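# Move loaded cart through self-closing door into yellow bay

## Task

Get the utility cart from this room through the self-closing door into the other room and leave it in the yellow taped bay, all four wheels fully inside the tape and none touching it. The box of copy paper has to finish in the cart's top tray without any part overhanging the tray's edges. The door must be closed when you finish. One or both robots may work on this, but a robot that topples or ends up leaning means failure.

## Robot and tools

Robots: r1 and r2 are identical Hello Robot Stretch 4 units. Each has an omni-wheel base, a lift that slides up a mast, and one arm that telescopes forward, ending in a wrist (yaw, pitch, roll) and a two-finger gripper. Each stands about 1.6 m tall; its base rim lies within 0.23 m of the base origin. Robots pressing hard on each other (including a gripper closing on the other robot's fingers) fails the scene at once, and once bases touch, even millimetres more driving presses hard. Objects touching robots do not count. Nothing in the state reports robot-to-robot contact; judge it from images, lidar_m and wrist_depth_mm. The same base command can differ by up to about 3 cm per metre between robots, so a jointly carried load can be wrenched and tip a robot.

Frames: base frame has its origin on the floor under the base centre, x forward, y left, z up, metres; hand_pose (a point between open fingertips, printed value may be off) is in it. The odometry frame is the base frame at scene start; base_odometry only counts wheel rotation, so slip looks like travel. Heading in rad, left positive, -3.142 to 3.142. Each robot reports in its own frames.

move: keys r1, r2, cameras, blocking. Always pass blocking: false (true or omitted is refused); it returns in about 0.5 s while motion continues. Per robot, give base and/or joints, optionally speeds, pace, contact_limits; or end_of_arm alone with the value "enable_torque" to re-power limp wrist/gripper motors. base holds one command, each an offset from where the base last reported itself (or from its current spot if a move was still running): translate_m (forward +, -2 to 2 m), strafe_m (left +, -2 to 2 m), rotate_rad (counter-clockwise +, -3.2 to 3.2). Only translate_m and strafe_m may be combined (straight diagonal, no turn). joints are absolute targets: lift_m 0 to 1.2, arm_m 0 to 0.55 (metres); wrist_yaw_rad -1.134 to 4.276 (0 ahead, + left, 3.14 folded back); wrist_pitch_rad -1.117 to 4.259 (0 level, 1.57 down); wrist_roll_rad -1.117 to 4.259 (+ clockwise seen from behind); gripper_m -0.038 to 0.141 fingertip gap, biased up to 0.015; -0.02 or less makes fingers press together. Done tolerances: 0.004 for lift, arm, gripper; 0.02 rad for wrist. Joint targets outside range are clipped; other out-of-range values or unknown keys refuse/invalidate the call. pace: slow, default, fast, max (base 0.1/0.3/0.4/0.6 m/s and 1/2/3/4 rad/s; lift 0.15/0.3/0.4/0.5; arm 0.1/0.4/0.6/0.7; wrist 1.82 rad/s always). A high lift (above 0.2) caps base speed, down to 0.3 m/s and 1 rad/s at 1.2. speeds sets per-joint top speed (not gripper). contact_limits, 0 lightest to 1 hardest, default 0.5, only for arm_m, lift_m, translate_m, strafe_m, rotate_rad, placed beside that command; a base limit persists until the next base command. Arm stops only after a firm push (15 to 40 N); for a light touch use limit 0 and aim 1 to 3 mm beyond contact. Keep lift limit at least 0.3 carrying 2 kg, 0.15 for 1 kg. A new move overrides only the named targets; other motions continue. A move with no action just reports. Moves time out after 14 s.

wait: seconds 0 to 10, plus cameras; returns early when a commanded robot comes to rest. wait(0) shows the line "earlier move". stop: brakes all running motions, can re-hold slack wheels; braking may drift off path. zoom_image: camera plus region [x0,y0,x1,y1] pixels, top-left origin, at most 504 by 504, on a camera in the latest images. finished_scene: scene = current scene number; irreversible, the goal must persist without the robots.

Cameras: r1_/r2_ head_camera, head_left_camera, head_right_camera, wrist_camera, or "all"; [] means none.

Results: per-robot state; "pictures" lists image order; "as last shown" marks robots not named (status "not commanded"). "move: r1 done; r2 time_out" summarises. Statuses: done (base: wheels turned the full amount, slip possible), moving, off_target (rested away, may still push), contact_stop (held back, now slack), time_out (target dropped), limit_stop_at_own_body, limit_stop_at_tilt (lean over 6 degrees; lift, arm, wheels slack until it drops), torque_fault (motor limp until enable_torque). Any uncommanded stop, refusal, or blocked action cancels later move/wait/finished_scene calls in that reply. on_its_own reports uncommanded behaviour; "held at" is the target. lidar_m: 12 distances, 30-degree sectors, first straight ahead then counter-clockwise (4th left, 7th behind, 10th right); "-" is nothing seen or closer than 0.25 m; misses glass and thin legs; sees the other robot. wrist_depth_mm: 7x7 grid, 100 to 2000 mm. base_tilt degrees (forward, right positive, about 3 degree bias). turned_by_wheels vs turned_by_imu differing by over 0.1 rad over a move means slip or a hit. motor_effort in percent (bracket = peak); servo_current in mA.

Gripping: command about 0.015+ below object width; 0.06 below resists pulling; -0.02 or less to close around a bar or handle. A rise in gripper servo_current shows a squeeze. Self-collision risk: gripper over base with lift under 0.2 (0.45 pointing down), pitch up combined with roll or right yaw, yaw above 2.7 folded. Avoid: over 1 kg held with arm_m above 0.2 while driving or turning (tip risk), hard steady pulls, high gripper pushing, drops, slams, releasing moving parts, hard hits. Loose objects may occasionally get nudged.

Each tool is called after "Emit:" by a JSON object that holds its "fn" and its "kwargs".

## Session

Emit:
{"fn": "move", "kwargs": {"blocking": false}}

Scene clock: 0.00 s.
r1.base_odometry: x=+0.000 y=+0.000 heading=+0.000
r1.turned_by_wheels: +0.000
r1.turned_by_imu: +0.000
r1.base_tilt: forward=-1.6 right=+1.3
r1.lidar_m: 0.96 1.73 2.02 2.40 3.92 1.60 0.85 0.77 0.78 0.89 0.77 0.78
r1.base_status: not commanded
r1.joint_positions: lift_m=+0.124 arm_m=+0.000 wrist_yaw_rad=+3.194 wrist_pitch_rad=+0.002 wrist_roll_rad=+0.000 gripper_m=+0.056
r1.joint_status: not commanded
r1.measured_speeds: all 0
r1.motor_effort: lift_m=+19 arm_m=-4 wheel_0=-2 wheel_1=+1 wheel_2=+0
r1.servo_current: wrist_yaw_rad=59 wrist_pitch_rad=46 wrist_roll_rad=46 gripper_m=39
r1.hand_pose: x=-0.1216 y=+0.0722 z=+0.3019 quat_wxyz=(-0.026, -0.001, +0.000, +1.000) (m; r1's base frame)
r1.wrist_depth_mm: - 135 - - - - - / - 123 135 - - - - / - 121 191 - - - - / 110 136 194 - - - - / 137 - - - 1618 - - / 226 - 190 1098 188 1160 1118 / 224 163 750 798 768 768 759
r2.base_odometry: x=+0.000 y=+0.000 heading=+0.000
r2.turned_by_wheels: +0.000
r2.turned_by_imu: +0.000
r2.base_tilt: forward=-0.6 right=+0.1
r2.lidar_m: 1.29 1.32 1.58 2.33 2.36 2.78 1.41 1.41 2.77 2.39 2.42 1.48
r2.base_status: not commanded
r2.joint_positions: lift_m=+0.200 arm_m=+0.000 wrist_yaw_rad=+3.211 wrist_pitch_rad=+0.001 wrist_roll_rad=+0.000 gripper_m=+0.056
r2.joint_status: not commanded
r2.measured_speeds: all 0
r2.motor_effort: lift_m=+18 arm_m=-4 wheel_0=-1 wheel_1=+1 wheel_2=+1
r2.servo_current: wrist_yaw_rad=46 wrist_pitch_rad=39 wrist_roll_rad=52 gripper_m=52
r2.hand_pose: x=-0.1229 y=+0.0671 z=+0.3779 quat_wxyz=(-0.035, -0.001, +0.000, +0.999) (m; r2's base frame)
r2.wrist_depth_mm: - - 137 - - - - / - - 137 - - - - / - 109 138 - - - - / - 140 175 - - - - / 214 - - - - - - / 213 1281 196 1255 190 1336 1182 / 208 243 866 - - 854 878
pictures: r1_head_camera, r1_head_left_camera, r1_head_right_camera, r1_wrist_camera, r2_head_camera, r2_head_left_camera, r2_head_right_camera, r2_wrist_camera
Images, in order (width x height): r1_head_camera 420x560, r1_head_left_camera 420x672, r1_head_right_camera 420x672, r1_wrist_camera 616x392, r2_head_camera 420x560, r2_head_left_camera 420x672, r2_head_right_camera 420x672, r2_wrist_camera 616x392.

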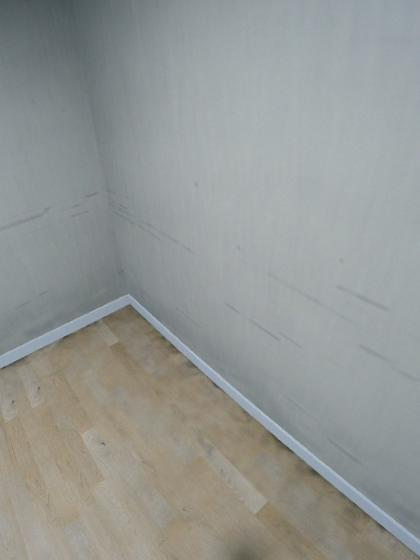

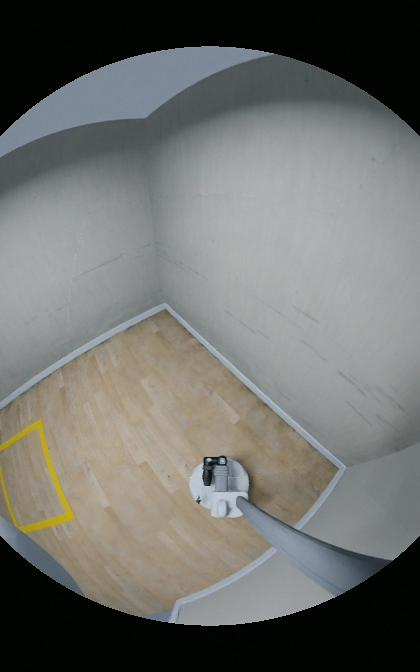

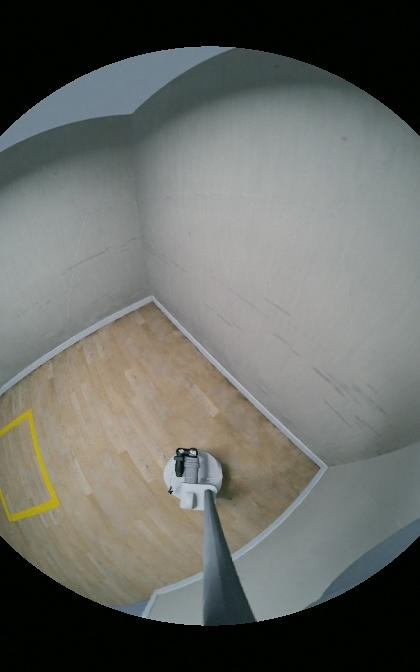

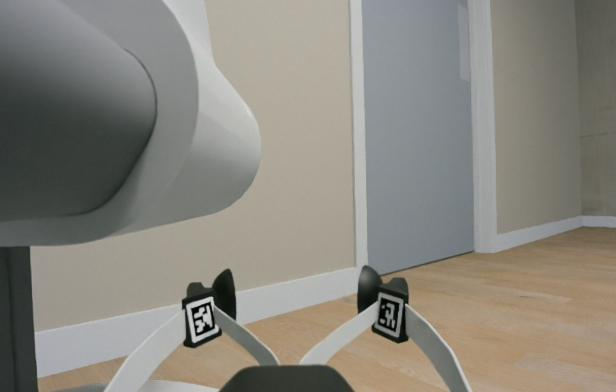

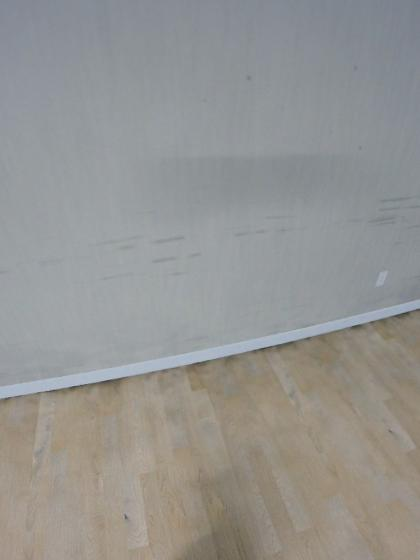

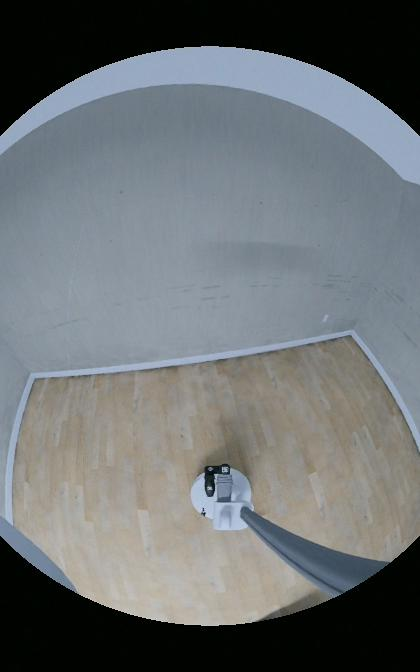

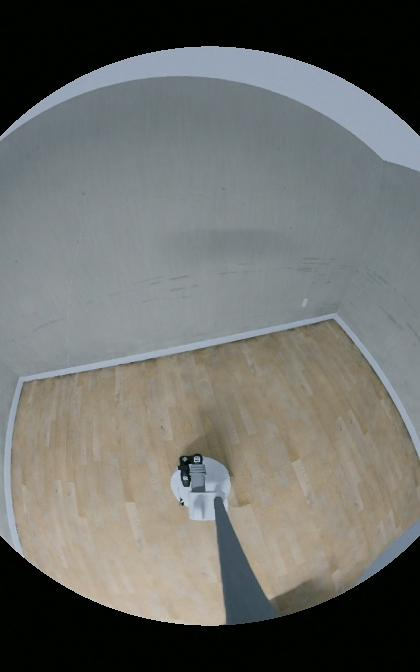

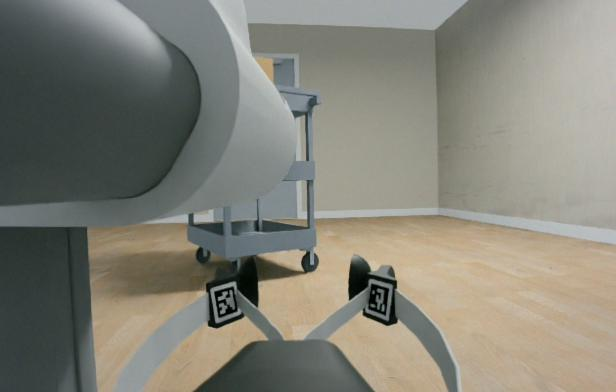

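Emit:
{"fn": "move", "kwargs": {"r1": {"base":{"rotate_rad":3.14}}, "r2": {"base":{"rotate_rad":3.14}}, "blocking": false, "cameras": []}}

Emit:
{"fn": "wait", "kwargs": {"seconds": 5, "cameras": []}}

Emit:
{"fn": "wait", "kwargs": {"seconds": 3, "cameras": ["r1_head_camera","r1_head_left_camera","r1_head_right_camera","r2_head_camera","r2_head_left_camera","r2_head_right_camera"]}}

Scene clock: 7.40 s.
move: r1 moving; r2 moving
r1.base_odometry: x=+0.000 y=+0.000 heading=+0.253
r1.turned_by_wheels: +0.253
r1.turned_by_imu: +0.253
r1.base_tilt: forward=-1.6 right=+1.3
r1.lidar_m: 1.15 2.01 2.11 2.98 2.65 1.07 0.80 0.74 0.81 0.80 0.72 0.82
r1.base_status: rotate_rad moving
r1.joint_positions: lift_m=+0.124 arm_m=+0.000 wrist_yaw_rad=+3.194 wrist_pitch_rad=+0.002 wrist_roll_rad=+0.000 gripper_m=+0.056
r1.joint_status: not commanded
r1.measured_speeds: translate_m=+0.000 strafe_m=+0.000 rotate_rad=+0.974 lift_m=+0.000 arm_m=+0.000 wrist_yaw_rad=+0.000 wrist_pitch_rad=+0.000 wrist_roll_rad=+0.000
r1.motor_effort: lift_m=+19(20) arm_m=-4(4) wheel_0=-7(9) wheel_1=-6(7) wheel_2=-6(7)
r1.servo_current: wrist_yaw_rad=46(59) wrist_pitch_rad=39(52) wrist_roll_rad=33(65) gripper_m=39(46)
r1.hand_pose: x=-0.1216 y=+0.0722 z=+0.3019 quat_wxyz=(-0.026, -0.001, +0.000, +1.000) (m; r1's base frame)
r1.wrist_depth_mm: - 135 - - - - 1808 / - 123 135 - - - 1808 / - 121 192 - - - 1756 / 111 136 195 - - - 1808 / 137 - - - - - 1756 / 226 - 190 976 188 1118 1138 / 224 152 759 798 778 750 759
r2.base_odometry: x=+0.000 y=+0.000 heading=+0.252
r2.turned_by_wheels: +0.252
r2.turned_by_imu: +0.245
r2.base_tilt: forward=-0.7 right=+0.0
r2.lidar_m: 1.29 1.38 1.94 2.33 2.46 3.37 1.44 3.35 2.49 2.40 1.84 1.36
r2.base_status: rotate_rad moving
r2.joint_positions: lift_m=+0.200 arm_m=+0.000 wrist_yaw_rad=+3.211 wrist_pitch_rad=+0.001 wrist_roll_rad=+0.000 gripper_m=+0.056
r2.joint_status: not commanded
r2.measured_speeds: translate_m=+0.002 strafe_m=+0.000 rotate_rad=+0.977 lift_m=+0.000 arm_m=+0.000 wrist_yaw_rad=+0.000 wrist_pitch_rad=+0.000 wrist_roll_rad=+0.000
r2.motor_effort: lift_m=+18(18) arm_m=-4(4) wheel_0=-4(9) wheel_1=-10(10) wheel_2=-10(11)
r2.servo_current: wrist_yaw_rad=52(52) wrist_pitch_rad=46(46) wrist_roll_rad=52(65) gripper_m=46(52)
r2.hand_pose: x=-0.1229 y=+0.0671 z=+0.3779 quat_wxyz=(-0.035, -0.001, +0.000, +0.999) (m; r2's base frame)
r2.wrist_depth_mm: - - 137 - - - - / - - 137 1756 - - - / - 109 138 286 - - - / - 140 176 - - - - / 214 - - - - - - / 213 1281 196 1308 190 1336 1182 / 208 242 878 - - 854 878
pictures: none
No camera images: "cameras" was empty.

Scene clock: 9.77 s.
earlier move: r1 done; r2 done
r1.base_odometry: x=+0.000 y=+0.000 heading=+3.140
r1.turned_by_wheels: +2.887
r1.turned_by_imu: +2.902
r1.base_tilt: forward=-1.5 right=+1.3
r1.lidar_m: 0.85 0.76 0.75 0.90 0.77 0.78 0.93 1.71 2.05 2.40 3.92 1.63
r1.base_status: done
r1.joint_positions: lift_m=+0.124 arm_m=+0.000 wrist_yaw_rad=+3.194 wrist_pitch_rad=+0.002 wrist_roll_rad=+0.000 gripper_m=+0.056
r1.joint_status: not commanded
r1.measured_speeds: all 0
r1.motor_effort: lift_m=+19(20) arm_m=-4(4) wheel_0=-2(10) wheel_1=-2(9) wheel_2=-1(8)
r1.servo_current: wrist_yaw_rad=39(65) wrist_pitch_rad=46(52) wrist_roll_rad=39(65) gripper_m=39(52)
r1.hand_pose: x=-0.1216 y=+0.0722 z=+0.3019 quat_wxyz=(-0.026, -0.001, +0.000, +1.000) (m; r1's base frame)
r1.wrist_depth_mm: - 135 - - - - - / - 123 135 - - - - / - 121 191 - - - - / 110 136 195 - - - - / 137 1983 - - - - - / 991 1205 194 1078 187 - - / 741 750 759 788 778 676 -
r2.base_odometry: x=+0.000 y=+0.000 heading=+3.139
r2.turned_by_wheels: +2.887
r2.turned_by_imu: +2.810
r2.base_tilt: forward=-0.7 right=+0.0
r2.lidar_m: 1.44 1.39 2.82 2.39 2.41 1.53 1.30 1.29 1.54 2.34 2.33 2.74
r2.base_status: done
r2.joint_positions: lift_m=+0.200 arm_m=+0.000 wrist_yaw_rad=+3.211 wrist_pitch_rad=+0.001 wrist_roll_rad=+0.000 gripper_m=+0.056
r2.joint_status: not commanded
r2.measured_speeds: all 0
r2.motor_effort: lift_m=+18(18) arm_m=-4(4) wheel_0=-3(10) wheel_1=-3(10) wheel_2=-5(13)
r2.servo_current: wrist_yaw_rad=52(52) wrist_pitch_rad=39(46) wrist_roll_rad=46(65) gripper_m=52(52)
r2.hand_pose: x=-0.1228 y=+0.0671 z=+0.3779 quat_wxyz=(-0.035, -0.001, +0.000, +0.999) (m; r2's base frame)
r2.wrist_depth_mm: - - 137 - - - - / - 107 137 - - - - / - 110 138 236 - - - / - 140 165 - - - - / 216 - - - - - - / 213 1205 193 1160 190 1336 1182 / 211 245 891 - - 854 866
wait: 2.37 of 5 s (r1 and r2 have come to rest)
pictures: none
No camera images: "cameras" was empty.

Scene clock: 12.77 s.
r1.base_odometry: x=+0.000 y=+0.000 heading=+3.140
r1.turned_by_wheels: +0.000
r1.turned_by_imu: +0.000
r1.base_tilt: forward=-1.6 right=+1.3
r1.lidar_m: 0.90 0.74 0.76 0.86 0.78 0.77 0.92 1.71 2.05 2.41 3.90 1.65
r1.base_status: done
r1.joint_positions: lift_m=+0.124 arm_m=+0.000 wrist_yaw_rad=+3.194 wrist_pitch_rad=+0.002 wrist_roll_rad=+0.000 gripper_m=+0.056
r1.joint_status: not commanded
r1.measured_speeds: all 0
r1.motor_effort: lift_m=+20(20) arm_m=-4(4) wheel_0=-3(10) wheel_1=-2(9) wheel_2=-1(8)
r1.servo_current: wrist_yaw_rad=52(65) wrist_pitch_rad=46(52) wrist_roll_rad=39(65) gripper_m=39(52)
r1.hand_pose: x=-0.1216 y=+0.0722 z=+0.3019 quat_wxyz=(-0.026, -0.001, +0.000, +1.000) (m; r1's base frame)
r1.wrist_depth_mm: - 135 - - - - - / - 123 135 - - - - / - 121 192 - - - - / 110 136 195 - - - - / 137 1921 - - - - - / 1008 1182 194 1060 188 - - / 750 750 750 798 778 683 -
r2.base_odometry: x=+0.000 y=+0.000 heading=+3.139
r2.turned_by_wheels: +0.000
r2.turned_by_imu: +0.000
r2.base_tilt: forward=-0.7 right=+0.1
r2.lidar_m: 1.43 1.38 2.81 2.39 2.42 1.52 1.31 1.32 1.56 2.34 2.33 2.73
r2.base_status: done
r2.joint_positions: lift_m=+0.200 arm_m=+0.000 wrist_yaw_rad=+3.211 wrist_pitch_rad=+0.001 wrist_roll_rad=+0.000 gripper_m=+0.056
r2.joint_status: not commanded
r2.measured_speeds: all 0
r2.motor_effort: lift_m=+18(18) arm_m=-4(4) wheel_0=-4(10) wheel_1=-3(10) wheel_2=-5(13)
r2.servo_current: wrist_yaw_rad=52(52) wrist_pitch_rad=39(46) wrist_roll_rad=39(65) gripper_m=46(52)
r2.hand_pose: x=-0.1228 y=+0.0671 z=+0.3779 quat_wxyz=(-0.035, -0.001, +0.000, +0.999) (m; r2's base frame)
r2.wrist_depth_mm: - - 137 - - - - / - 107 138 - - - - / - 113 138 235 - - - / - 140 165 - - - - / 216 - - - - - - / 213 1160 192 1182 190 1336 1182 / 211 244 878 - - 854 866
wait: 3.00 s; at rest by 0.27 s
pictures: r1_head_camera, r1_head_left_camera, r1_head_right_camera, r2_head_camera, r2_head_left_camera, r2_head_right_camera
Images, in order (width x height): r1_head_camera 420x560, r1_head_left_camera 420x672, r1_head_right_camera 420x672, r2_head_camera 420x560, r2_head_left_camera 420x672, r2_head_right_camera 420x672.

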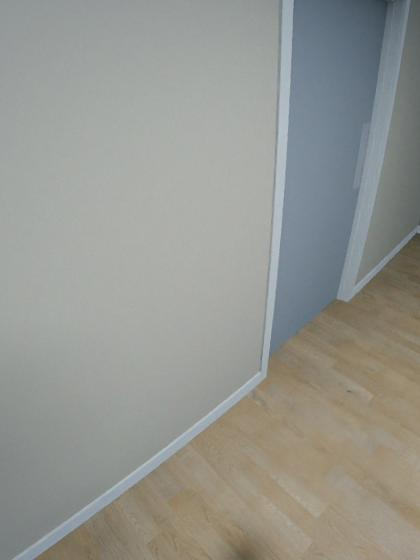

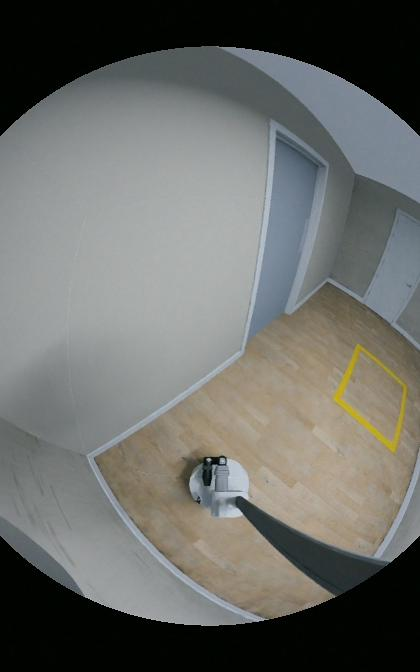

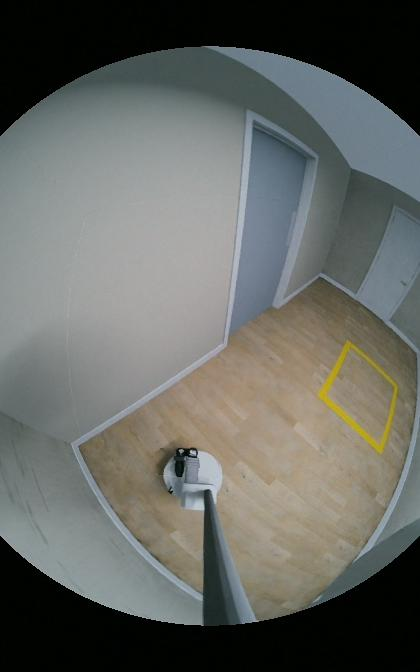

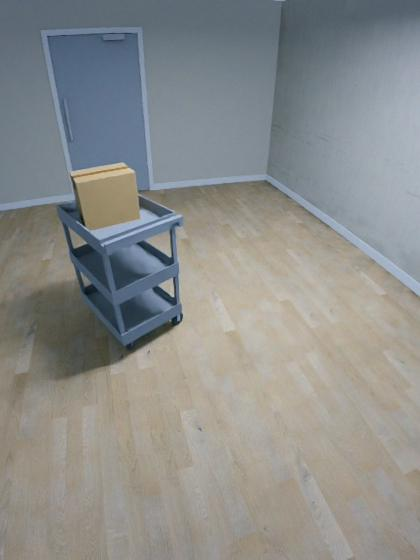

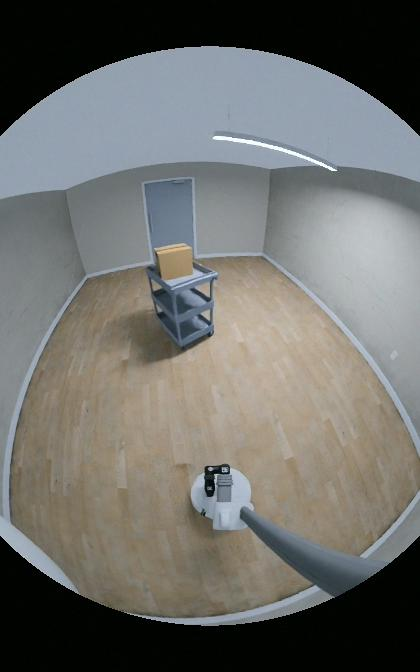

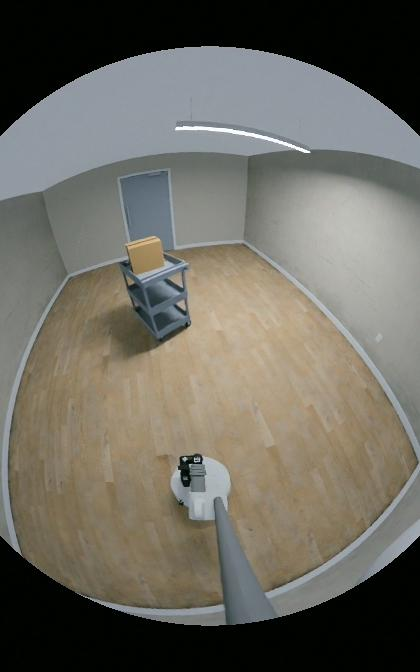

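Emit:
{"fn": "zoom_image", "kwargs": {"camera": "r2_head_camera", "region": [40, 150, 220, 370]}}

Emit:
{"fn": "zoom_image", "kwargs": {"camera": "r2_head_camera", "region": [100, 290, 200, 370]}}

Scaled by 2.291 from the camera's 420x560 image, which has a finer 1200x1600 frame.

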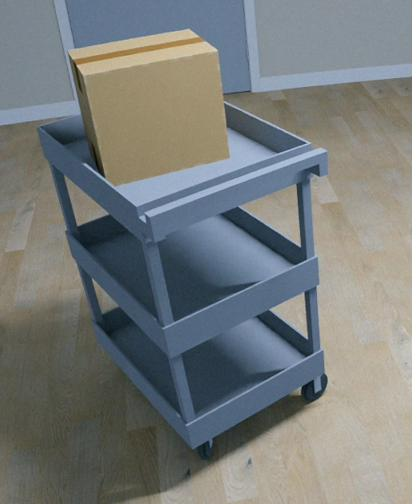

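Scaled by 5.040 from the camera's 420x560 image, which has a finer 1200x1600 frame.

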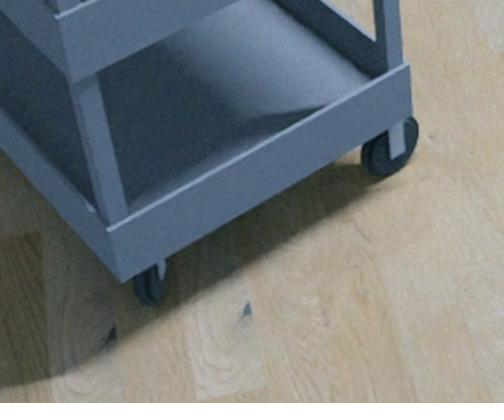

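Emit:
{"fn": "move", "kwargs": {"r1": {"base":{"rotate_rad":0.75}}, "r2": {"base":{"translate_m":1.98,"strafe_m":-0.6},"joints":{"lift_m":0.44,"wrist_yaw_rad":0,"gripper_m":0.141},"pace":"fast"}, "blocking": false, "cameras": []}}

Emit:
{"fn": "wait", "kwargs": {"seconds": 2.5, "cameras": ["r1_head_camera","r1_head_left_camera"]}}

Scene clock: 125.83 s.
move: r1 moving; r2 moving
r1.base_odometry: x=+0.000 y=+0.000 heading=-2.891
r1.turned_by_wheels: +0.253
r1.turned_by_imu: +0.253
r1.base_tilt: forward=-1.6 right=+1.2
r1.lidar_m: 0.78 0.73 0.80 0.80 0.76 0.81 1.16 2.04 2.13 2.97 2.86 1.08
r1.base_status: rotate_rad moving
r1.joint_positions: lift_m=+0.124 arm_m=+0.000 wrist_yaw_rad=+3.194 wrist_pitch_rad=+0.002 wrist_roll_rad=+0.000 gripper_m=+0.056
r1.joint_status: not commanded
r1.measured_speeds: translate_m=+0.000 strafe_m=+0.000 rotate_rad=+0.969 lift_m=+0.000 arm_m=+0.000 wrist_yaw_rad=+0.000 wrist_pitch_rad=+0.000 wrist_roll_rad=+0.000
r1.motor_effort: lift_m=+19(20) arm_m=-4(4) wheel_0=-8(10) wheel_1=-6(8) wheel_2=-7(8)
r1.servo_current: wrist_yaw_rad=39(59) wrist_pitch_rad=46(46) wrist_roll_rad=46(59) gripper_m=39(46)
r1.hand_pose: x=-0.1216 y=+0.0722 z=+0.3019 quat_wxyz=(-0.026, -0.001, +0.000, +1.000) (m; r1's base frame)
r1.wrist_depth_mm: - 135 - - - - - / - 123 135 - - - - / - 121 191 - - - - / 111 136 206 - - - - / 136 1708 - - - - - / 1025 1229 193 1182 187 - - / 741 750 759 798 778 723 -
r2.base_odometry: x=-0.050 y=+0.015 heading=+3.139
r2.turned_by_wheels: +0.000
r2.turned_by_imu: +0.001
r2.base_tilt: forward=-0.7 right=+0.1
r2.lidar_m: 1.43 1.33 2.82 2.38 2.45 1.59 1.34 1.34 1.58 2.32 2.32 2.71
r2.base_status: translate_m moving; strafe_m moving
r2.joint_positions: lift_m=+0.263 arm_m=+0.000 wrist_yaw_rad=+2.602 wrist_pitch_rad=+0.001 wrist_roll_rad=+0.000 gripper_m=+0.075
r2.joint_status: lift_m moving; wrist_yaw_rad moving; gripper_m moving
r2.measured_speeds: translate_m=+0.198 strafe_m=-0.058 rotate_rad=+0.001 lift_m=+0.244 arm_m=+0.000 wrist_yaw_rad=-1.731 wrist_pitch_rad=+0.000 wrist_roll_rad=+0.000
r2.motor_effort: lift_m=+19(25) arm_m=-4(4) wheel_0=+13(13) wheel_1=+5(7) wheel_2=-13(16)
r2.servo_current: wrist_yaw_rad=117(130) wrist_pitch_rad=39(46) wrist_roll_rad=52(59) gripper_m=85(85)
r2.hand_pose: x=-0.0317 y=+0.2231 z=+0.4411 quat_wxyz=(+0.266, -0.001, +0.000, +0.964) (m; r2's base frame)
r2.wrist_depth_mm: - - - - - - - / - - - - - - - / 230 - - - - - - / - - - - - - - / - - - - - - - / - 1336 190 1464 188 1464 1336 / 1042 976 1078 - 1025 931 976
pictures: none
No camera images: "cameras" was empty.

Scene clock: 126.87 s.
earlier move: r1 done; r2 moving
r1.base_odometry: x=+0.000 y=+0.000 heading=-2.394
r1.turned_by_wheels: +0.497
r1.turned_by_imu: +0.500
r1.base_tilt: forward=-1.6 right=+1.3
r1.lidar_m: 0.73 0.78 0.80 0.76 0.81 1.11 2.02 2.14 2.86 3.20 1.11 0.80
r1.base_status: done
r1.joint_positions: lift_m=+0.124 arm_m=+0.000 wrist_yaw_rad=+3.194 wrist_pitch_rad=+0.002 wrist_roll_rad=+0.000 gripper_m=+0.056
r1.joint_status: not commanded
r1.measured_speeds: all 0
r1.motor_effort: lift_m=+20(20) arm_m=-4(4) wheel_0=-3(10) wheel_1=-2(10) wheel_2=-1(8)
r1.servo_current: wrist_yaw_rad=46(72) wrist_pitch_rad=46(52) wrist_roll_rad=46(59) gripper_m=39(46)
r1.hand_pose: x=-0.1216 y=+0.0722 z=+0.3019 quat_wxyz=(-0.026, -0.001, +0.000, +1.000) (m; r1's base frame)
r1.wrist_depth_mm: - 135 - - - - - / - 123 146 - - - - / - 120 192 - - - - / 111 135 206 - - - - / 216 - - - - 1756 - / 1008 1205 194 1182 187 1118 1025 / 759 759 750 788 768 768 750
r2.base_odometry: x=-0.405 y=+0.124 heading=+3.139
r2.turned_by_wheels: +0.000
r2.turned_by_imu: +0.000
r2.base_tilt: forward=-0.7 right=+0.1
r2.lidar_m: 1.15 1.07 3.05 2.57 2.60 1.97 1.66 1.68 1.97 2.12 2.12 2.46
r2.base_status: translate_m moving; strafe_m moving
r2.joint_positions: lift_m=+0.440 arm_m=+0.000 wrist_yaw_rad=+0.811 wrist_pitch_rad=+0.001 wrist_roll_rad=+0.000 gripper_m=+0.141
r2.joint_status: lift_m moving; wrist_yaw_rad moving; gripper_m moving
r2.measured_speeds: translate_m=+0.382 strafe_m=-0.115 rotate_rad=-0.002 lift_m=+0.000 arm_m=+0.000 wrist_yaw_rad=-1.736 wrist_pitch_rad=+0.000 wrist_roll_rad=+0.000
r2.motor_effort: lift_m=+21(26) arm_m=-4(4) wheel_0=+8(15) wheel_1=+5(8) wheel_2=-8(17)
r2.servo_current: wrist_yaw_rad=46(130) wrist_pitch_rad=33(46) wrist_roll_rad=39(59) gripper_m=46(124)
r2.hand_pose: x=+0.4329 y=+0.1490 z=+0.6176 quat_wxyz=(+0.919, +0.000, +0.000, +0.395) (m; r2's base frame)
r2.wrist_depth_mm: - - - - - - - / - - - - - 1025 - / - - - - - - - / - - - - - - - / - - - - - - - / - 1661 1708 1983 212 189 1661 / 1397 1366 1464 - - - 1008
wait: 1.03 of 2.5 s (r1 has come to rest)
pictures: r1_head_camera, r1_head_left_camera
Images, in order (width x height): r1_head_camera 420x560, r1_head_left_camera 420x672.

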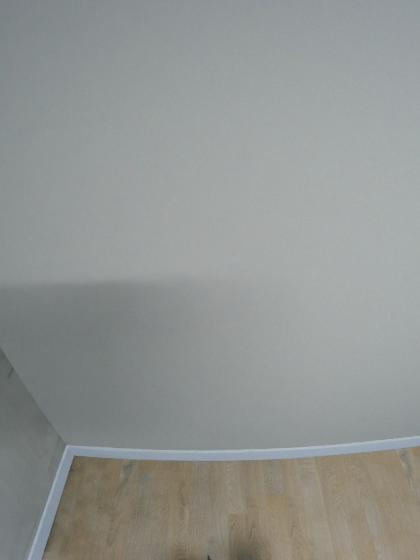

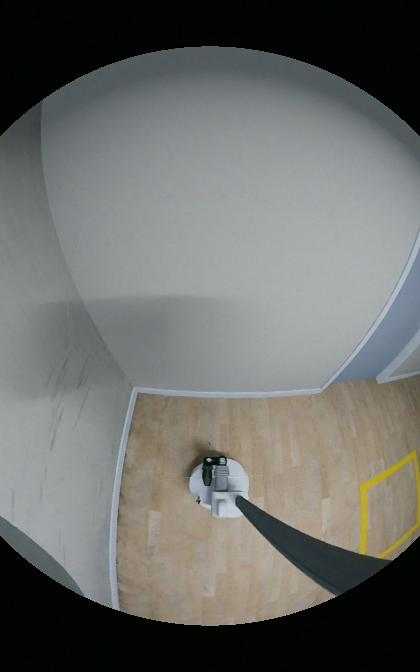

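Emit:
{"fn": "move", "kwargs": {"r1": {"base":{"strafe_m":-1.77}}, "blocking": false, "cameras": []}}

Emit:
{"fn": "wait", "kwargs": {"seconds": 1, "cameras": ["r2_head_camera"]}}

Scene clock: 133.50 s.
earlier move: r2 done
move: r1 moving
r1.base_odometry: x=-0.025 y=+0.027 heading=-2.394
r1.turned_by_wheels: +0.000
r1.turned_by_imu: -0.001
r1.base_tilt: forward=-1.6 right=+1.2
r1.lidar_m: 0.75 0.78 0.84 0.80 0.85 1.16 1.99 2.11 2.86 3.21 1.12 0.79
r1.base_status: strafe_m moving
r1.joint_positions: lift_m=+0.124 arm_m=+0.000 wrist_yaw_rad=+3.194 wrist_pitch_rad=+0.002 wrist_roll_rad=+0.000 gripper_m=+0.056
r1.joint_status: not commanded
r1.measured_speeds: translate_m=+0.000 strafe_m=-0.141 rotate_rad=+0.000 lift_m=+0.000 arm_m=+0.000 wrist_yaw_rad=+0.000 wrist_pitch_rad=+0.000 wrist_roll_rad=+0.000
r1.motor_effort: lift_m=+19(20) arm_m=-4(4) wheel_0=+10(10) wheel_1=-9(10) wheel_2=+0(1)
r1.servo_current: wrist_yaw_rad=52(52) wrist_pitch_rad=39(52) wrist_roll_rad=46(65) gripper_m=39(46)
r1.hand_pose: x=-0.1216 y=+0.0722 z=+0.3019 quat_wxyz=(-0.026, -0.001, +0.000, +1.000) (m; r1's base frame)
r1.wrist_depth_mm: - 135 - - - - - / - 123 146 - - - - / - 121 190 - - - - / 110 136 206 - - - - / 217 - - - - 1756 - / 1008 1205 193 1182 187 1138 1008 / 750 759 750 798 768 759 759
r2.base_odometry: x=-1.979 y=+0.605 heading=+3.139
r2.turned_by_wheels: +0.000
r2.turned_by_imu: +0.003
r2.base_tilt: forward=-0.7 right=+0.1
r2.lidar_m: 2.66 2.72 3.17 0.82 0.74 3.56 3.08 2.53 1.48 1.26 1.26 1.50
r2.base_status: done
r2.joint_positions: lift_m=+0.440 arm_m=+0.000 wrist_yaw_rad=+0.003 wrist_pitch_rad=+0.001 wrist_roll_rad=+0.000 gripper_m=+0.141
r2.joint_status: all done
r2.measured_speeds: all 0
r2.motor_effort: lift_m=+21(21) arm_m=-4(4) wheel_0=+1(2) wheel_1=+2(2) wheel_2=+0(0)
r2.servo_current: wrist_yaw_rad=46(59) wrist_pitch_rad=33(46) wrist_roll_rad=46(59) gripper_m=52(52)
r2.hand_pose: x=+0.4596 y=-0.0866 z=+0.6176 quat_wxyz=(+1.000, +0.000, +0.001, +0.001) (m; r2's base frame)
r2.wrist_depth_mm: - - - - - - - / - - - - - - - / - - - - - - - / - - - - - - - / - - - - - - - / 1983 1661 1708 1921 1618 204 - / 1430 1366 1499 - 1397 1336 1229
pictures: none
No camera images: "cameras" was empty.

Scene clock: 134.50 s.
earlier move: r1 moving
r1.base_odometry: x=-0.201 y=+0.216 heading=-2.394
r1.turned_by_wheels: +0.000
r1.turned_by_imu: -0.002
r1.base_tilt: forward=-1.6 right=+1.3
r1.lidar_m: 0.75 0.79 1.09 1.06 1.10 1.54 2.01 2.11 2.83 3.26 1.23 0.82
r1.base_status: strafe_m moving
r1.joint_positions: lift_m=+0.124 arm_m=+0.000 wrist_yaw_rad=+3.194 wrist_pitch_rad=+0.002 wrist_roll_rad=+0.000 gripper_m=+0.056
r1.joint_status: not commanded
r1.measured_speeds: translate_m=+0.001 strafe_m=-0.300 rotate_rad=-0.004 lift_m=+0.000 arm_m=+0.000 wrist_yaw_rad=+0.000 wrist_pitch_rad=+0.000 wrist_roll_rad=+0.000
r1.motor_effort: lift_m=+19(20) arm_m=-4(4) wheel_0=+5(12) wheel_1=-5(12) wheel_2=-1(1)
r1.servo_current: wrist_yaw_rad=52(65) wrist_pitch_rad=39(52) wrist_roll_rad=52(65) gripper_m=46(46)
r1.hand_pose: x=-0.1216 y=+0.0722 z=+0.3019 quat_wxyz=(-0.026, -0.001, +0.000, +1.000) (m; r1's base frame)
r1.wrist_depth_mm: - 135 - - - - - / - 123 146 - - - - / - 121 191 - - - - / 111 136 206 - - - - / 216 - - - - - - / 1008 1229 193 1229 187 1118 1118 / 750 750 750 788 788 768 759
r2.base_odometry: x=-1.979 y=+0.605 heading=+3.139
r2.turned_by_wheels: +0.000
r2.turned_by_imu: +0.000
r2.base_tilt: forward=-0.7 right=+0.1
r2.lidar_m: 2.65 2.73 3.18 0.80 0.73 3.54 3.08 2.54 1.48 1.29 1.26 1.51
r2.base_status: done
r2.joint_positions: lift_m=+0.440 arm_m=+0.000 wrist_yaw_rad=+0.003 wrist_pitch_rad=+0.001 wrist_roll_rad=+0.000 gripper_m=+0.141
r2.joint_status: all done
r2.measured_speeds: all 0
r2.motor_effort: lift_m=+21(21) arm_m=-4(4) wheel_0=+2(2) wheel_1=+2(2) wheel_2=+0(0)
r2.servo_current: wrist_yaw_rad=52(59) wrist_pitch_rad=39(46) wrist_roll_rad=39(59) gripper_m=52(52)
r2.hand_pose: x=+0.4596 y=-0.0866 z=+0.6176 quat_wxyz=(+1.000, +0.000, +0.001, +0.001) (m; r2's base frame)
r2.wrist_depth_mm: - - - - - - - / - - - - - - - / - - - - - - - / - - - - - - - / - - - - - - - / 1983 1708 1661 1921 1618 204 - / 1397 1336 1430 - 1430 1308 1281
wait: 1.00 s; no rest
pictures: r2_head_camera
Images, in order (width x height): r2_head_camera 420x560.

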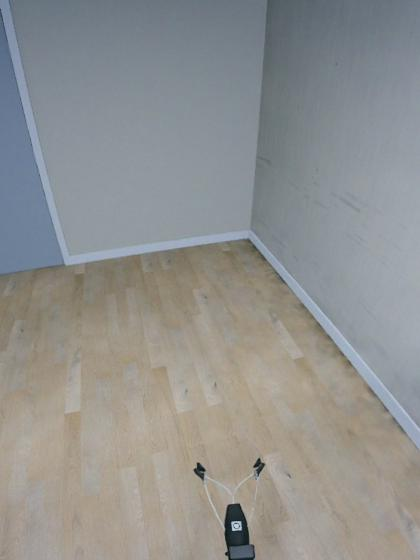

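Emit:
{"fn": "move", "kwargs": {"r2": {"base":{"translate_m":0.77,"strafe_m":1.45}}, "blocking": false, "cameras": []}}

Emit:
{"fn": "wait", "kwargs": {"seconds": 4.7, "cameras": ["r1_head_camera","r1_head_left_camera"]}}

Scene clock: 140.17 s.
earlier move: r1 moving
move: r2 moving
r1.base_odometry: x=-1.203 y=+1.298 heading=-2.394
r1.turned_by_wheels: +0.000
r1.turned_by_imu: -0.010
r1.base_tilt: forward=-1.6 right=+1.3
r1.lidar_m: 0.85 0.88 1.12 2.53 2.60 2.07 1.97 2.09 2.28 2.16 1.18 0.87
r1.base_status: strafe_m moving
r1.joint_positions: lift_m=+0.124 arm_m=+0.000 wrist_yaw_rad=+3.194 wrist_pitch_rad=+0.002 wrist_roll_rad=+0.000 gripper_m=+0.056
r1.joint_status: not commanded
r1.measured_speeds: all 0
r1.motor_effort: lift_m=+19(20) arm_m=-4(4) wheel_0=+0(4) wheel_1=-2(2) wheel_2=-1(1)
r1.servo_current: wrist_yaw_rad=59(59) wrist_pitch_rad=46(46) wrist_roll_rad=39(65) gripper_m=39(46)
r1.hand_pose: x=-0.1216 y=+0.0722 z=+0.3019 quat_wxyz=(-0.026, -0.001, +0.000, +1.000) (m; r1's base frame)
r1.wrist_depth_mm: - 135 - - - - - / - 121 135 - - - - / - 120 188 - - - - / 111 135 213 - - - - / 216 - - - - - - / 991 1205 193 1182 187 1138 1098 / 750 750 750 778 788 715 750
r2.base_odometry: x=-1.993 y=+0.577 heading=+3.139
r2.turned_by_wheels: +0.000
r2.turned_by_imu: +0.000
r2.base_tilt: forward=-0.7 right=+0.1
r2.lidar_m: 2.67 2.73 3.16 0.77 0.72 3.55 3.11 2.59 1.52 1.30 1.30 1.53
r2.base_status: translate_m moving; strafe_m moving
r2.joint_positions: lift_m=+0.440 arm_m=+0.000 wrist_yaw_rad=+0.003 wrist_pitch_rad=+0.001 wrist_roll_rad=+0.000 gripper_m=+0.141
r2.joint_status: not commanded
r2.measured_speeds: translate_m=+0.058 strafe_m=+0.108 rotate_rad=-0.003 lift_m=+0.000 arm_m=+0.000 wrist_yaw_rad=+0.000 wrist_pitch_rad=+0.000 wrist_roll_rad=+0.000
r2.motor_effort: lift_m=+21(21) arm_m=-4(4) wheel_0=-4(7) wheel_1=+11(11) wheel_2=-9(9)
r2.servo_current: wrist_yaw_rad=52(59) wrist_pitch_rad=39(46) wrist_roll_rad=52(52) gripper_m=52(52)
r2.hand_pose: x=+0.4596 y=-0.0866 z=+0.6176 quat_wxyz=(+1.000, +0.000, +0.001, +0.001) (m; r2's base frame)
r2.wrist_depth_mm: - - - - - - - / - - - - - - - / - - - - - - - / - - - - - - - / - - - - - - - / 1921 1661 1661 1921 1576 203 - / 1430 1366 1430 - 1397 1336 1255
pictures: none
No camera images: "cameras" was empty.

Scene clock: 140.23 s.
earlier move: r1 done; r2 moving
r1.base_odometry: x=-1.203 y=+1.298 heading=-2.394
r1.turned_by_wheels: +0.000
r1.turned_by_imu: +0.000
r1.base_tilt: forward=-1.6 right=+1.2
r1.lidar_m: 0.85 0.89 1.09 2.53 2.60 2.08 1.99 2.07 2.28 2.18 1.18 0.85
r1.base_status: done
r1.joint_positions: lift_m=+0.124 arm_m=+0.000 wrist_yaw_rad=+3.194 wrist_pitch_rad=+0.002 wrist_roll_rad=+0.000 gripper_m=+0.056
r1.joint_status: not commanded
r1.measured_speeds: all 0
r1.motor_effort: lift_m=+20(20) arm_m=-4(4) wheel_0=+2(4) wheel_1=-2(2) wheel_2=-1(1)
r1.servo_current: wrist_yaw_rad=46(59) wrist_pitch_rad=39(46) wrist_roll_rad=46(65) gripper_m=46(46)
r1.hand_pose: x=-0.1216 y=+0.0722 z=+0.3019 quat_wxyz=(-0.026, -0.001, +0.000, +1.000) (m; r1's base frame)
r1.wrist_depth_mm: - 135 - - - - - / - 121 135 - - - - / - 120 187 - - - - / 111 136 213 - - - - / 216 - - - - - - / 1008 1205 192 1160 187 1138 1118 / 750 759 750 788 778 723 759
r2.base_odometry: x=-1.998 y=+0.569 heading=+3.139
r2.turned_by_wheels: +0.000
r2.turned_by_imu: +0.000
r2.base_tilt: forward=-0.7 right=+0.1
r2.lidar_m: 2.70 2.73 3.13 0.80 0.72 3.60 3.11 2.61 1.52 1.30 1.29 1.54
r2.base_status: translate_m moving; strafe_m moving
r2.joint_positions: lift_m=+0.440 arm_m=+0.000 wrist_yaw_rad=+0.003 wrist_pitch_rad=+0.001 wrist_roll_rad=+0.000 gripper_m=+0.141
r2.joint_status: not commanded
r2.measured_speeds: translate_m=+0.066 strafe_m=+0.122 rotate_rad=-0.001 lift_m=+0.000 arm_m=+0.000 wrist_yaw_rad=+0.000 wrist_pitch_rad=+0.000 wrist_roll_rad=+0.000
r2.motor_effort: lift_m=+21(21) arm_m=-4(4) wheel_0=-9(9) wheel_1=+10(11) wheel_2=-9(9)
r2.servo_current: wrist_yaw_rad=59(59) wrist_pitch_rad=33(46) wrist_roll_rad=33(52) gripper_m=46(52)
r2.hand_pose: x=+0.4596 y=-0.0866 z=+0.6176 quat_wxyz=(+1.000, +0.000, +0.001, +0.001) (m; r2's base frame)
r2.wrist_depth_mm: - - - - - - - / - - - - - - - / - - - - - - - / - - - - - - - / - - - - - - - / - 1661 1708 1983 1618 204 - / 1397 1366 1430 - 1397 1308 1229
wait: 0.07 of 4.7 s (r1 has come to rest)
pictures: r1_head_camera, r1_head_left_camera
Images, in order (width x height): r1_head_camera 420x560, r1_head_left_camera 420x672.

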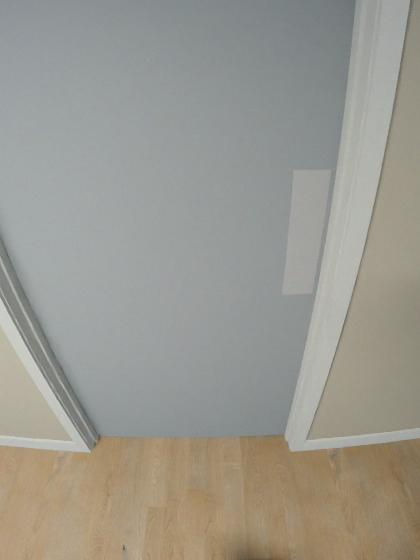

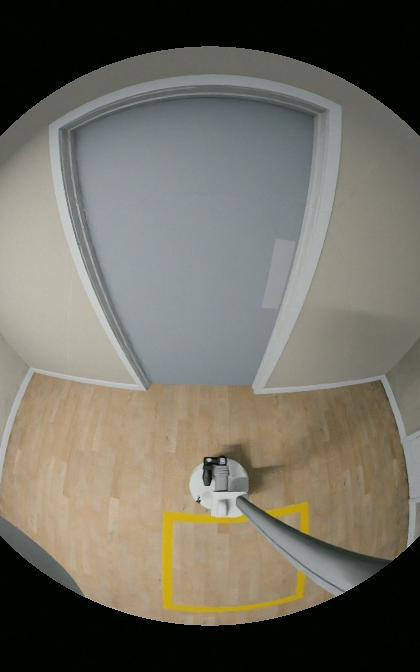

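Emit:
{"fn": "move", "kwargs": {"r1": {"base":{"translate_m":1.2,"strafe_m":-0.04},"pace":"slow"}, "blocking": false, "cameras": []}}

Emit:
{"fn": "wait", "kwargs": {"seconds": 2, "cameras": ["r2_head_camera","r2_head_left_camera"]}}

Scene clock: 154.80 s.
earlier move: r2 done
move: r1 moving
r1.base_odometry: x=-1.213 y=+1.290 heading=-2.394
r1.turned_by_wheels: +0.000
r1.turned_by_imu: +0.000
r1.base_tilt: forward=-1.6 right=+1.3
r1.lidar_m: 0.84 0.89 1.09 2.53 2.61 2.11 1.99 2.09 2.28 2.18 1.15 0.82
r1.base_status: translate_m moving; strafe_m moving
r1.joint_positions: lift_m=+0.124 arm_m=+0.000 wrist_yaw_rad=+3.194 wrist_pitch_rad=+0.002 wrist_roll_rad=+0.000 gripper_m=+0.056
r1.joint_status: not commanded
r1.measured_speeds: translate_m=+0.048 strafe_m=-0.002 rotate_rad=-0.001 lift_m=+0.000 arm_m=+0.000 wrist_yaw_rad=+0.000 wrist_pitch_rad=+0.000 wrist_roll_rad=+0.000
r1.motor_effort: lift_m=+20(20) arm_m=-4(4) wheel_0=+5(7) wheel_1=+4(4) wheel_2=-5(7)
r1.servo_current: wrist_yaw_rad=39(72) wrist_pitch_rad=39(46) wrist_roll_rad=52(65) gripper_m=39(46)
r1.hand_pose: x=-0.1216 y=+0.0722 z=+0.3019 quat_wxyz=(-0.026, -0.001, +0.000, +1.000) (m; r1's base frame)
r1.wrist_depth_mm: - 135 - - - - - / - 121 135 - - - - / - 120 187 - - - - / 111 136 213 - - - - / 216 - - - - - - / 1008 1229 192 1182 188 1118 1138 / 750 750 750 798 778 723 750
r2.base_odometry: x=-2.752 y=-0.843 heading=+3.139
r2.turned_by_wheels: +0.000
r2.turned_by_imu: +0.004
r2.base_tilt: forward=-0.7 right=+0.1
r2.lidar_m: 1.64 1.61 1.91 2.25 2.26 2.64 0.75 0.68 2.84 2.48 2.49 1.88
r2.base_status: done
r2.joint_positions: lift_m=+0.440 arm_m=+0.000 wrist_yaw_rad=+0.003 wrist_pitch_rad=+0.001 wrist_roll_rad=+0.000 gripper_m=+0.141
r2.joint_status: not commanded
r2.measured_speeds: all 0
r2.motor_effort: lift_m=+21(21) arm_m=-4(4) wheel_0=-4(4) wheel_1=+2(2) wheel_2=-5(6)
r2.servo_current: wrist_yaw_rad=39(59) wrist_pitch_rad=39(46) wrist_roll_rad=39(52) gripper_m=52(52)
r2.hand_pose: x=+0.4596 y=-0.0866 z=+0.6177 quat_wxyz=(+1.000, +0.000, +0.001, +0.001) (m; r2's base frame)
r2.wrist_depth_mm: - - - - - - - / - - - - - - - / - - - - - - - / - - - - - - - / - - - - - - - / - 190 - 157 187 188 1537 / 1281 1255 1255 - 1430 1281 1308
pictures: none
No camera images: "cameras" was empty.

Scene clock: 156.80 s.
earlier move: r1 moving
r1.base_odometry: x=-1.354 y=+1.167 heading=-2.394
r1.turned_by_wheels: +0.000
r1.turned_by_imu: +0.000
r1.base_tilt: forward=-1.6 right=+1.2
r1.lidar_m: 0.66 0.68 0.90 2.17 2.64 2.30 2.18 2.27 2.27 2.18 0.87 0.67
r1.base_status: translate_m moving; strafe_m moving
r1.joint_positions: lift_m=+0.124 arm_m=+0.000 wrist_yaw_rad=+3.194 wrist_pitch_rad=+0.002 wrist_roll_rad=+0.000 gripper_m=+0.056
r1.joint_status: not commanded
r1.measured_speeds: translate_m=+0.098 strafe_m=-0.003 rotate_rad=+0.001 lift_m=+0.000 arm_m=+0.000 wrist_yaw_rad=+0.000 wrist_pitch_rad=+0.000 wrist_roll_rad=+0.000
r1.motor_effort: lift_m=+20(20) arm_m=-4(4) wheel_0=+5(7) wheel_1=+4(7) wheel_2=-5(7)
r1.servo_current: wrist_yaw_rad=59(72) wrist_pitch_rad=33(46) wrist_roll_rad=46(65) gripper_m=39(52)
r1.hand_pose: x=-0.1216 y=+0.0722 z=+0.3019 quat_wxyz=(-0.026, -0.001, +0.000, +1.000) (m; r1's base frame)
r1.wrist_depth_mm: - 135 - - - - - / - 121 135 - - - - / - 120 187 - - - - / 111 136 213 - - - - / 216 - - - - - - / 1008 1205 194 1160 187 1118 1118 / 750 759 759 798 778 715 768
r2.base_odometry: x=-2.752 y=-0.843 heading=+3.139
r2.turned_by_wheels: +0.000
r2.turned_by_imu: +0.000
r2.base_tilt: forward=-0.7 right=+0.1
r2.lidar_m: 1.64 1.62 1.92 2.26 2.26 2.65 0.76 0.68 2.85 2.47 2.49 1.86
r2.base_status: done
r2.joint_positions: lift_m=+0.440 arm_m=+0.000 wrist_yaw_rad=+0.003 wrist_pitch_rad=+0.001 wrist_roll_rad=+0.000 gripper_m=+0.141
r2.joint_status: not commanded
r2.measured_speeds: all 0
r2.motor_effort: lift_m=+21(21) arm_m=-4(4) wheel_0=-4(4) wheel_1=+2(2) wheel_2=-5(6)
r2.servo_current: wrist_yaw_rad=52(59) wrist_pitch_rad=39(46) wrist_roll_rad=39(65) gripper_m=52(59)
r2.hand_pose: x=+0.4596 y=-0.0866 z=+0.6177 quat_wxyz=(+1.000, +0.000, +0.001, +0.001) (m; r2's base frame)
r2.wrist_depth_mm: - - - - - - - / - - - - - - - / - - - - - - - / - - - - - - - / - - - - - - - / - 189 - 157 187 189 1576 / 1281 1255 1255 - 1397 1308 1366
wait: 2.00 s; no rest
pictures: r2_head_camera, r2_head_left_camera
Images, in order (width x height): r2_head_camera 420x560, r2_head_left_camera 420x672.

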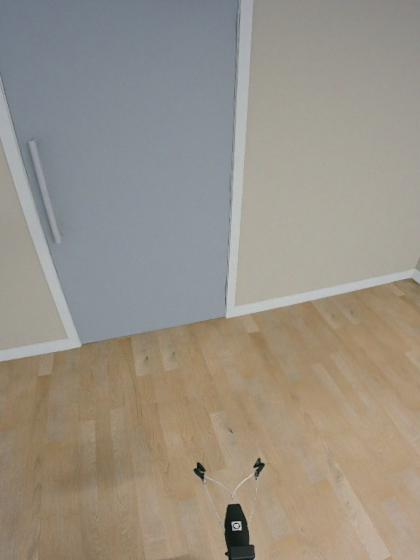

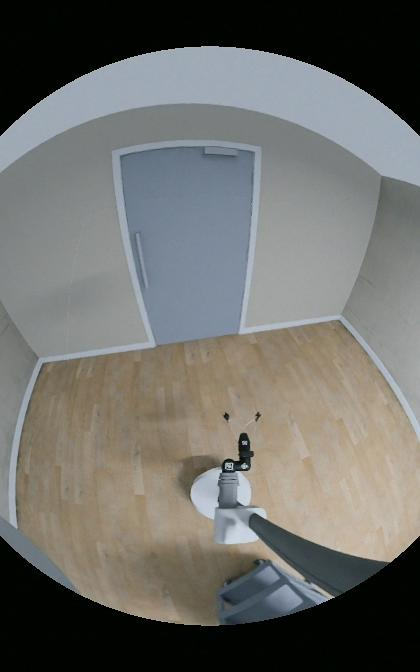

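Emit:
{"fn": "move", "kwargs": {"r2": {"base":{"rotate_rad":-2.48}}, "blocking": false, "cameras": []}}

Emit:
{"fn": "wait", "kwargs": {"seconds": 4, "cameras": ["r2_head_camera","r2_head_left_camera"]}}

Scene clock: 165.80 s.
earlier move: r1 moving
move: r2 moving
r1.base_odometry: x=-2.034 y=+0.577 heading=-2.393
r1.turned_by_wheels: +0.001
r1.turned_by_imu: +0.002
r1.base_tilt: forward=-1.6 right=+1.3
r1.lidar_m: 0.25 - 0.25 0.28 0.70 3.21 3.09 0.43 0.30 0.55 2.19 0.31
r1.base_status: translate_m moving; strafe_m moving
r1.joint_positions: lift_m=+0.124 arm_m=+0.000 wrist_yaw_rad=+3.204 wrist_pitch_rad=+0.002 wrist_roll_rad=+0.000 gripper_m=+0.056
r1.joint_status: not commanded
r1.measured_speeds: translate_m=+0.099 strafe_m=-0.004 rotate_rad=-0.001 lift_m=+0.000 arm_m=+0.000 wrist_yaw_rad=+0.000 wrist_pitch_rad=+0.000 wrist_roll_rad=+0.000
r1.motor_effort: lift_m=+19(20) arm_m=+7(7) wheel_0=+9(13) wheel_1=+11(14) wheel_2=-11(14)
r1.servo_current: wrist_yaw_rad=59(78) wrist_pitch_rad=46(52) wrist_roll_rad=39(59) gripper_m=33(46)
r1.hand_pose: x=-0.1226 y=+0.0693 z=+0.3019 quat_wxyz=(-0.031, -0.001, +0.000, +1.000) (m; r1's base frame)
r1.wrist_depth_mm: - 132 132 - - - - / - - 132 - - - - / - 113 132 - - - - / - 133 183 - - - - / 200 - - - - - - / 216 1229 192 1182 187 1160 1118 / 213 759 759 798 798 759 809
r2.base_odometry: x=-2.752 y=-0.843 heading=+2.887
r2.turned_by_wheels: -0.252
r2.turned_by_imu: -0.243
r2.base_tilt: forward=-0.7 right=+0.1
r2.lidar_m: 1.56 1.09 1.72 2.34 2.27 2.37 0.91 0.69 0.74 2.55 2.49 2.28
r2.base_status: rotate_rad moving
r2.joint_positions: lift_m=+0.440 arm_m=+0.000 wrist_yaw_rad=+0.003 wrist_pitch_rad=+0.001 wrist_roll_rad=+0.000 gripper_m=+0.141
r2.joint_status: not commanded
r2.measured_speeds: translate_m=-0.001 strafe_m=-0.001 rotate_rad=-0.978 lift_m=+0.000 arm_m=+0.000 wrist_yaw_rad=+0.000 wrist_pitch_rad=+0.000 wrist_roll_rad=+0.000
r2.motor_effort: lift_m=+21(21) arm_m=-4(4) wheel_0=+7(11) wheel_1=+10(11) wheel_2=+11(11)
r2.servo_current: wrist_yaw_rad=33(52) wrist_pitch_rad=46(46) wrist_roll_rad=39(52) gripper_m=52(52)
r2.hand_pose: x=+0.4596 y=-0.0866 z=+0.6177 quat_wxyz=(+1.000, +0.000, +0.001, +0.001) (m; r2's base frame)
r2.wrist_depth_mm: - - - - - - - / - - - - - - - / - - - - - - - / - - - - - - - / - - - - - - - / - 190 - 157 198 1576 1808 / - - - - 1397 1281 1366
pictures: none
No camera images: "cameras" was empty.

Scene clock: 167.60 s.
earlier move: r1 done; r2 moving
r1.base_odometry: x=-2.110 y=+0.512 heading=-2.394
r1.turned_by_wheels: +0.000
r1.turned_by_imu: +0.000
r1.base_tilt: forward=-1.6 right=+1.3
r1.lidar_m: 0.25 - 0.25 0.25 0.55 3.31 3.23 0.36 0.37 0.93 2.19 2.96
r1.base_status: done
r1.joint_positions: lift_m=+0.124 arm_m=+0.000 wrist_yaw_rad=+3.204 wrist_pitch_rad=+0.002 wrist_roll_rad=+0.000 gripper_m=+0.056
r1.joint_status: not commanded
r1.measured_speeds: all 0
r1.motor_effort: lift_m=+20(20) arm_m=+7(7) wheel_0=+6(13) wheel_1=+10(14) wheel_2=-9(15)
r1.servo_current: wrist_yaw_rad=72(85) wrist_pitch_rad=39(52) wrist_roll_rad=46(72) gripper_m=46(46)
r1.hand_pose: x=-0.1226 y=+0.0693 z=+0.3019 quat_wxyz=(-0.031, -0.001, +0.000, +1.000) (m; r1's base frame)
r1.wrist_depth_mm: - 132 132 - - - - / - - 132 - - - - / - 113 132 - - - - / - 133 180 - - - - / 200 - - - - - - / 208 1205 193 1229 187 1138 1118 / 213 759 750 798 778 759 798
r2.base_odometry: x=-2.752 y=-0.843 heading=+0.659
r2.turned_by_wheels: -2.228
r2.turned_by_imu: -2.168
r2.base_tilt: forward=-0.7 right=+0.1
r2.lidar_m: 0.69 2.67 2.49 2.52 1.77 1.03 1.05 2.17 2.24 2.29 2.94 0.72
r2.base_status: rotate_rad moving
r2.joint_positions: lift_m=+0.440 arm_m=+0.000 wrist_yaw_rad=+0.003 wrist_pitch_rad=+0.001 wrist_roll_rad=+0.000 gripper_m=+0.141
r2.joint_status: not commanded
r2.measured_speeds: all 0
r2.motor_effort: lift_m=+20(21) arm_m=-4(4) wheel_0=+2(12) wheel_1=+2(11) wheel_2=+4(11)
r2.servo_current: wrist_yaw_rad=39(72) wrist_pitch_rad=39(46) wrist_roll_rad=52(59) gripper_m=59(59)
r2.hand_pose: x=+0.4596 y=-0.0867 z=+0.6177 quat_wxyz=(+1.000, +0.000, +0.001, +0.001) (m; r2's base frame)
r2.wrist_depth_mm: - - - - 603 - - / - - - - - - - / - - - - - - - / - - - - - - - / - - - - - - - / 1921 1708 1708 459 455 452 449 / 1397 1366 1430 - - - 1281
wait: 1.80 of 4 s (r1 has come to rest)
pictures: r2_head_camera, r2_head_left_camera
Images, in order (width x height): r2_head_camera 420x560, r2_head_left_camera 420x672.

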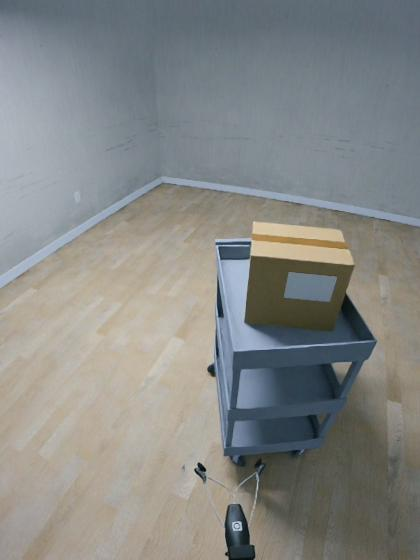

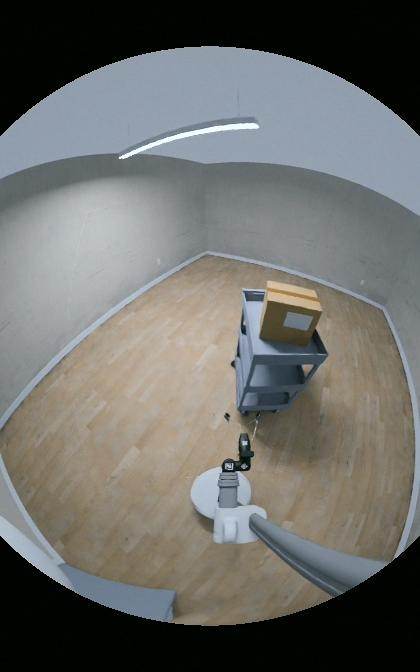

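Emit:
{"fn": "move", "kwargs": {"r1": {"base":{"translate_m":0.4,"strafe_m":0.5},"pace":"slow"}, "blocking": false, "cameras": ["r2_head_camera"]}}

Emit:
{"fn": "zoom_image", "kwargs": {"camera": "r2_head_camera", "region": [190, 220, 400, 480]}}

Scene clock: 174.23 s.
earlier move: r2 done
move: r1 moving
r1.base_odometry: x=-2.109 y=+0.499 heading=-2.395
r1.turned_by_wheels: -0.001
r1.turned_by_imu: -0.001
r1.base_tilt: forward=-1.6 right=+1.3
r1.lidar_m: 0.25 - 0.25 0.25 0.51 3.34 3.25 0.39 0.37 0.95 2.17 2.98
r1.base_status: translate_m moving; strafe_m moving
r1.joint_positions: lift_m=+0.124 arm_m=+0.000 wrist_yaw_rad=+3.204 wrist_pitch_rad=+0.002 wrist_roll_rad=+0.000 gripper_m=+0.056
r1.joint_status: not commanded
r1.measured_speeds: translate_m=+0.031 strafe_m=+0.038 rotate_rad=+0.000 lift_m=+0.000 arm_m=+0.000 wrist_yaw_rad=+0.000 wrist_pitch_rad=+0.000 wrist_roll_rad=+0.000
r1.motor_effort: lift_m=+19(20) arm_m=+7(7) wheel_0=-10(10) wheel_1=+12(16) wheel_2=-13(14)
r1.servo_current: wrist_yaw_rad=65(78) wrist_pitch_rad=33(52) wrist_roll_rad=39(65) gripper_m=39(46)
r1.hand_pose: x=-0.1226 y=+0.0693 z=+0.3019 quat_wxyz=(-0.031, -0.001, +0.000, +1.000) (m; r1's base frame)
r1.wrist_depth_mm: - 132 132 - - - - / - - 132 - - - - / - 113 133 - - - - / - 134 170 - - - - / 201 - - - - - - / 209 1182 193 1182 187 1138 1098 / 215 750 759 798 798 759 759
r2.base_odometry: x=-2.752 y=-0.843 heading=+0.659
r2.turned_by_wheels: +0.000
r2.turned_by_imu: +0.000
r2.base_tilt: forward=-0.6 right=+0.1
r2.lidar_m: 0.70 2.66 2.48 2.54 1.75 0.99 1.06 2.14 2.26 2.31 2.97 0.69
r2.base_status: done
r2.joint_positions: lift_m=+0.440 arm_m=+0.000 wrist_yaw_rad=+0.003 wrist_pitch_rad=+0.001 wrist_roll_rad=+0.000 gripper_m=+0.141
r2.joint_status: not commanded
r2.measured_speeds: all 0
r2.motor_effort: lift_m=+20(20) arm_m=-4(4) wheel_0=+3(3) wheel_1=+3(3) wheel_2=+4(4)
r2.servo_current: wrist_yaw_rad=52(59) wrist_pitch_rad=46(46) wrist_roll_rad=52(52) gripper_m=52(59)
r2.hand_pose: x=+0.4596 y=-0.0867 z=+0.6177 quat_wxyz=(+1.000, +0.000, +0.001, +0.001) (m; r2's base frame)
r2.wrist_depth_mm: - - - - 609 - - / - - - - - - - / - - - - - - - / - - - - - - - / - - - - - - - / 1921 1661 1661 462 452 449 449 / 1430 1366 1464 - - - 1255
pictures: r2_head_camera
Images, in order (width x height): r2_head_camera 420x560.

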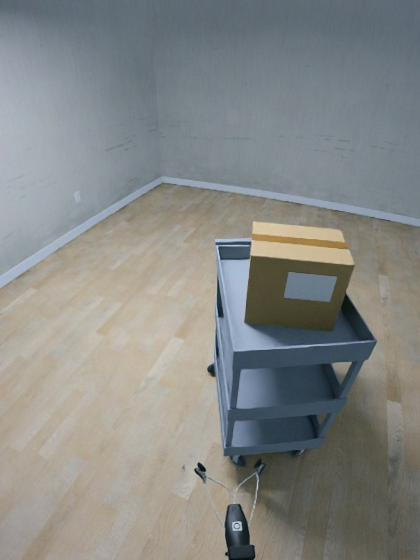

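Scaled by 1.938 from the camera's 420x560 image, which has a finer 1200x1600 frame.

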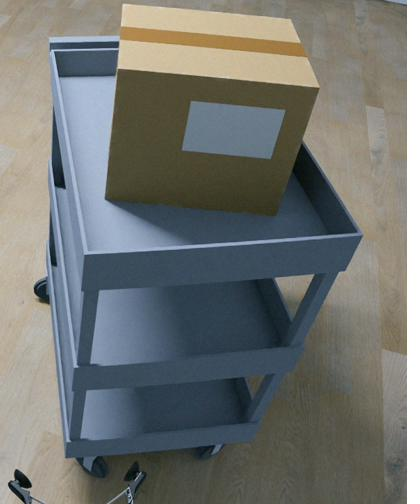

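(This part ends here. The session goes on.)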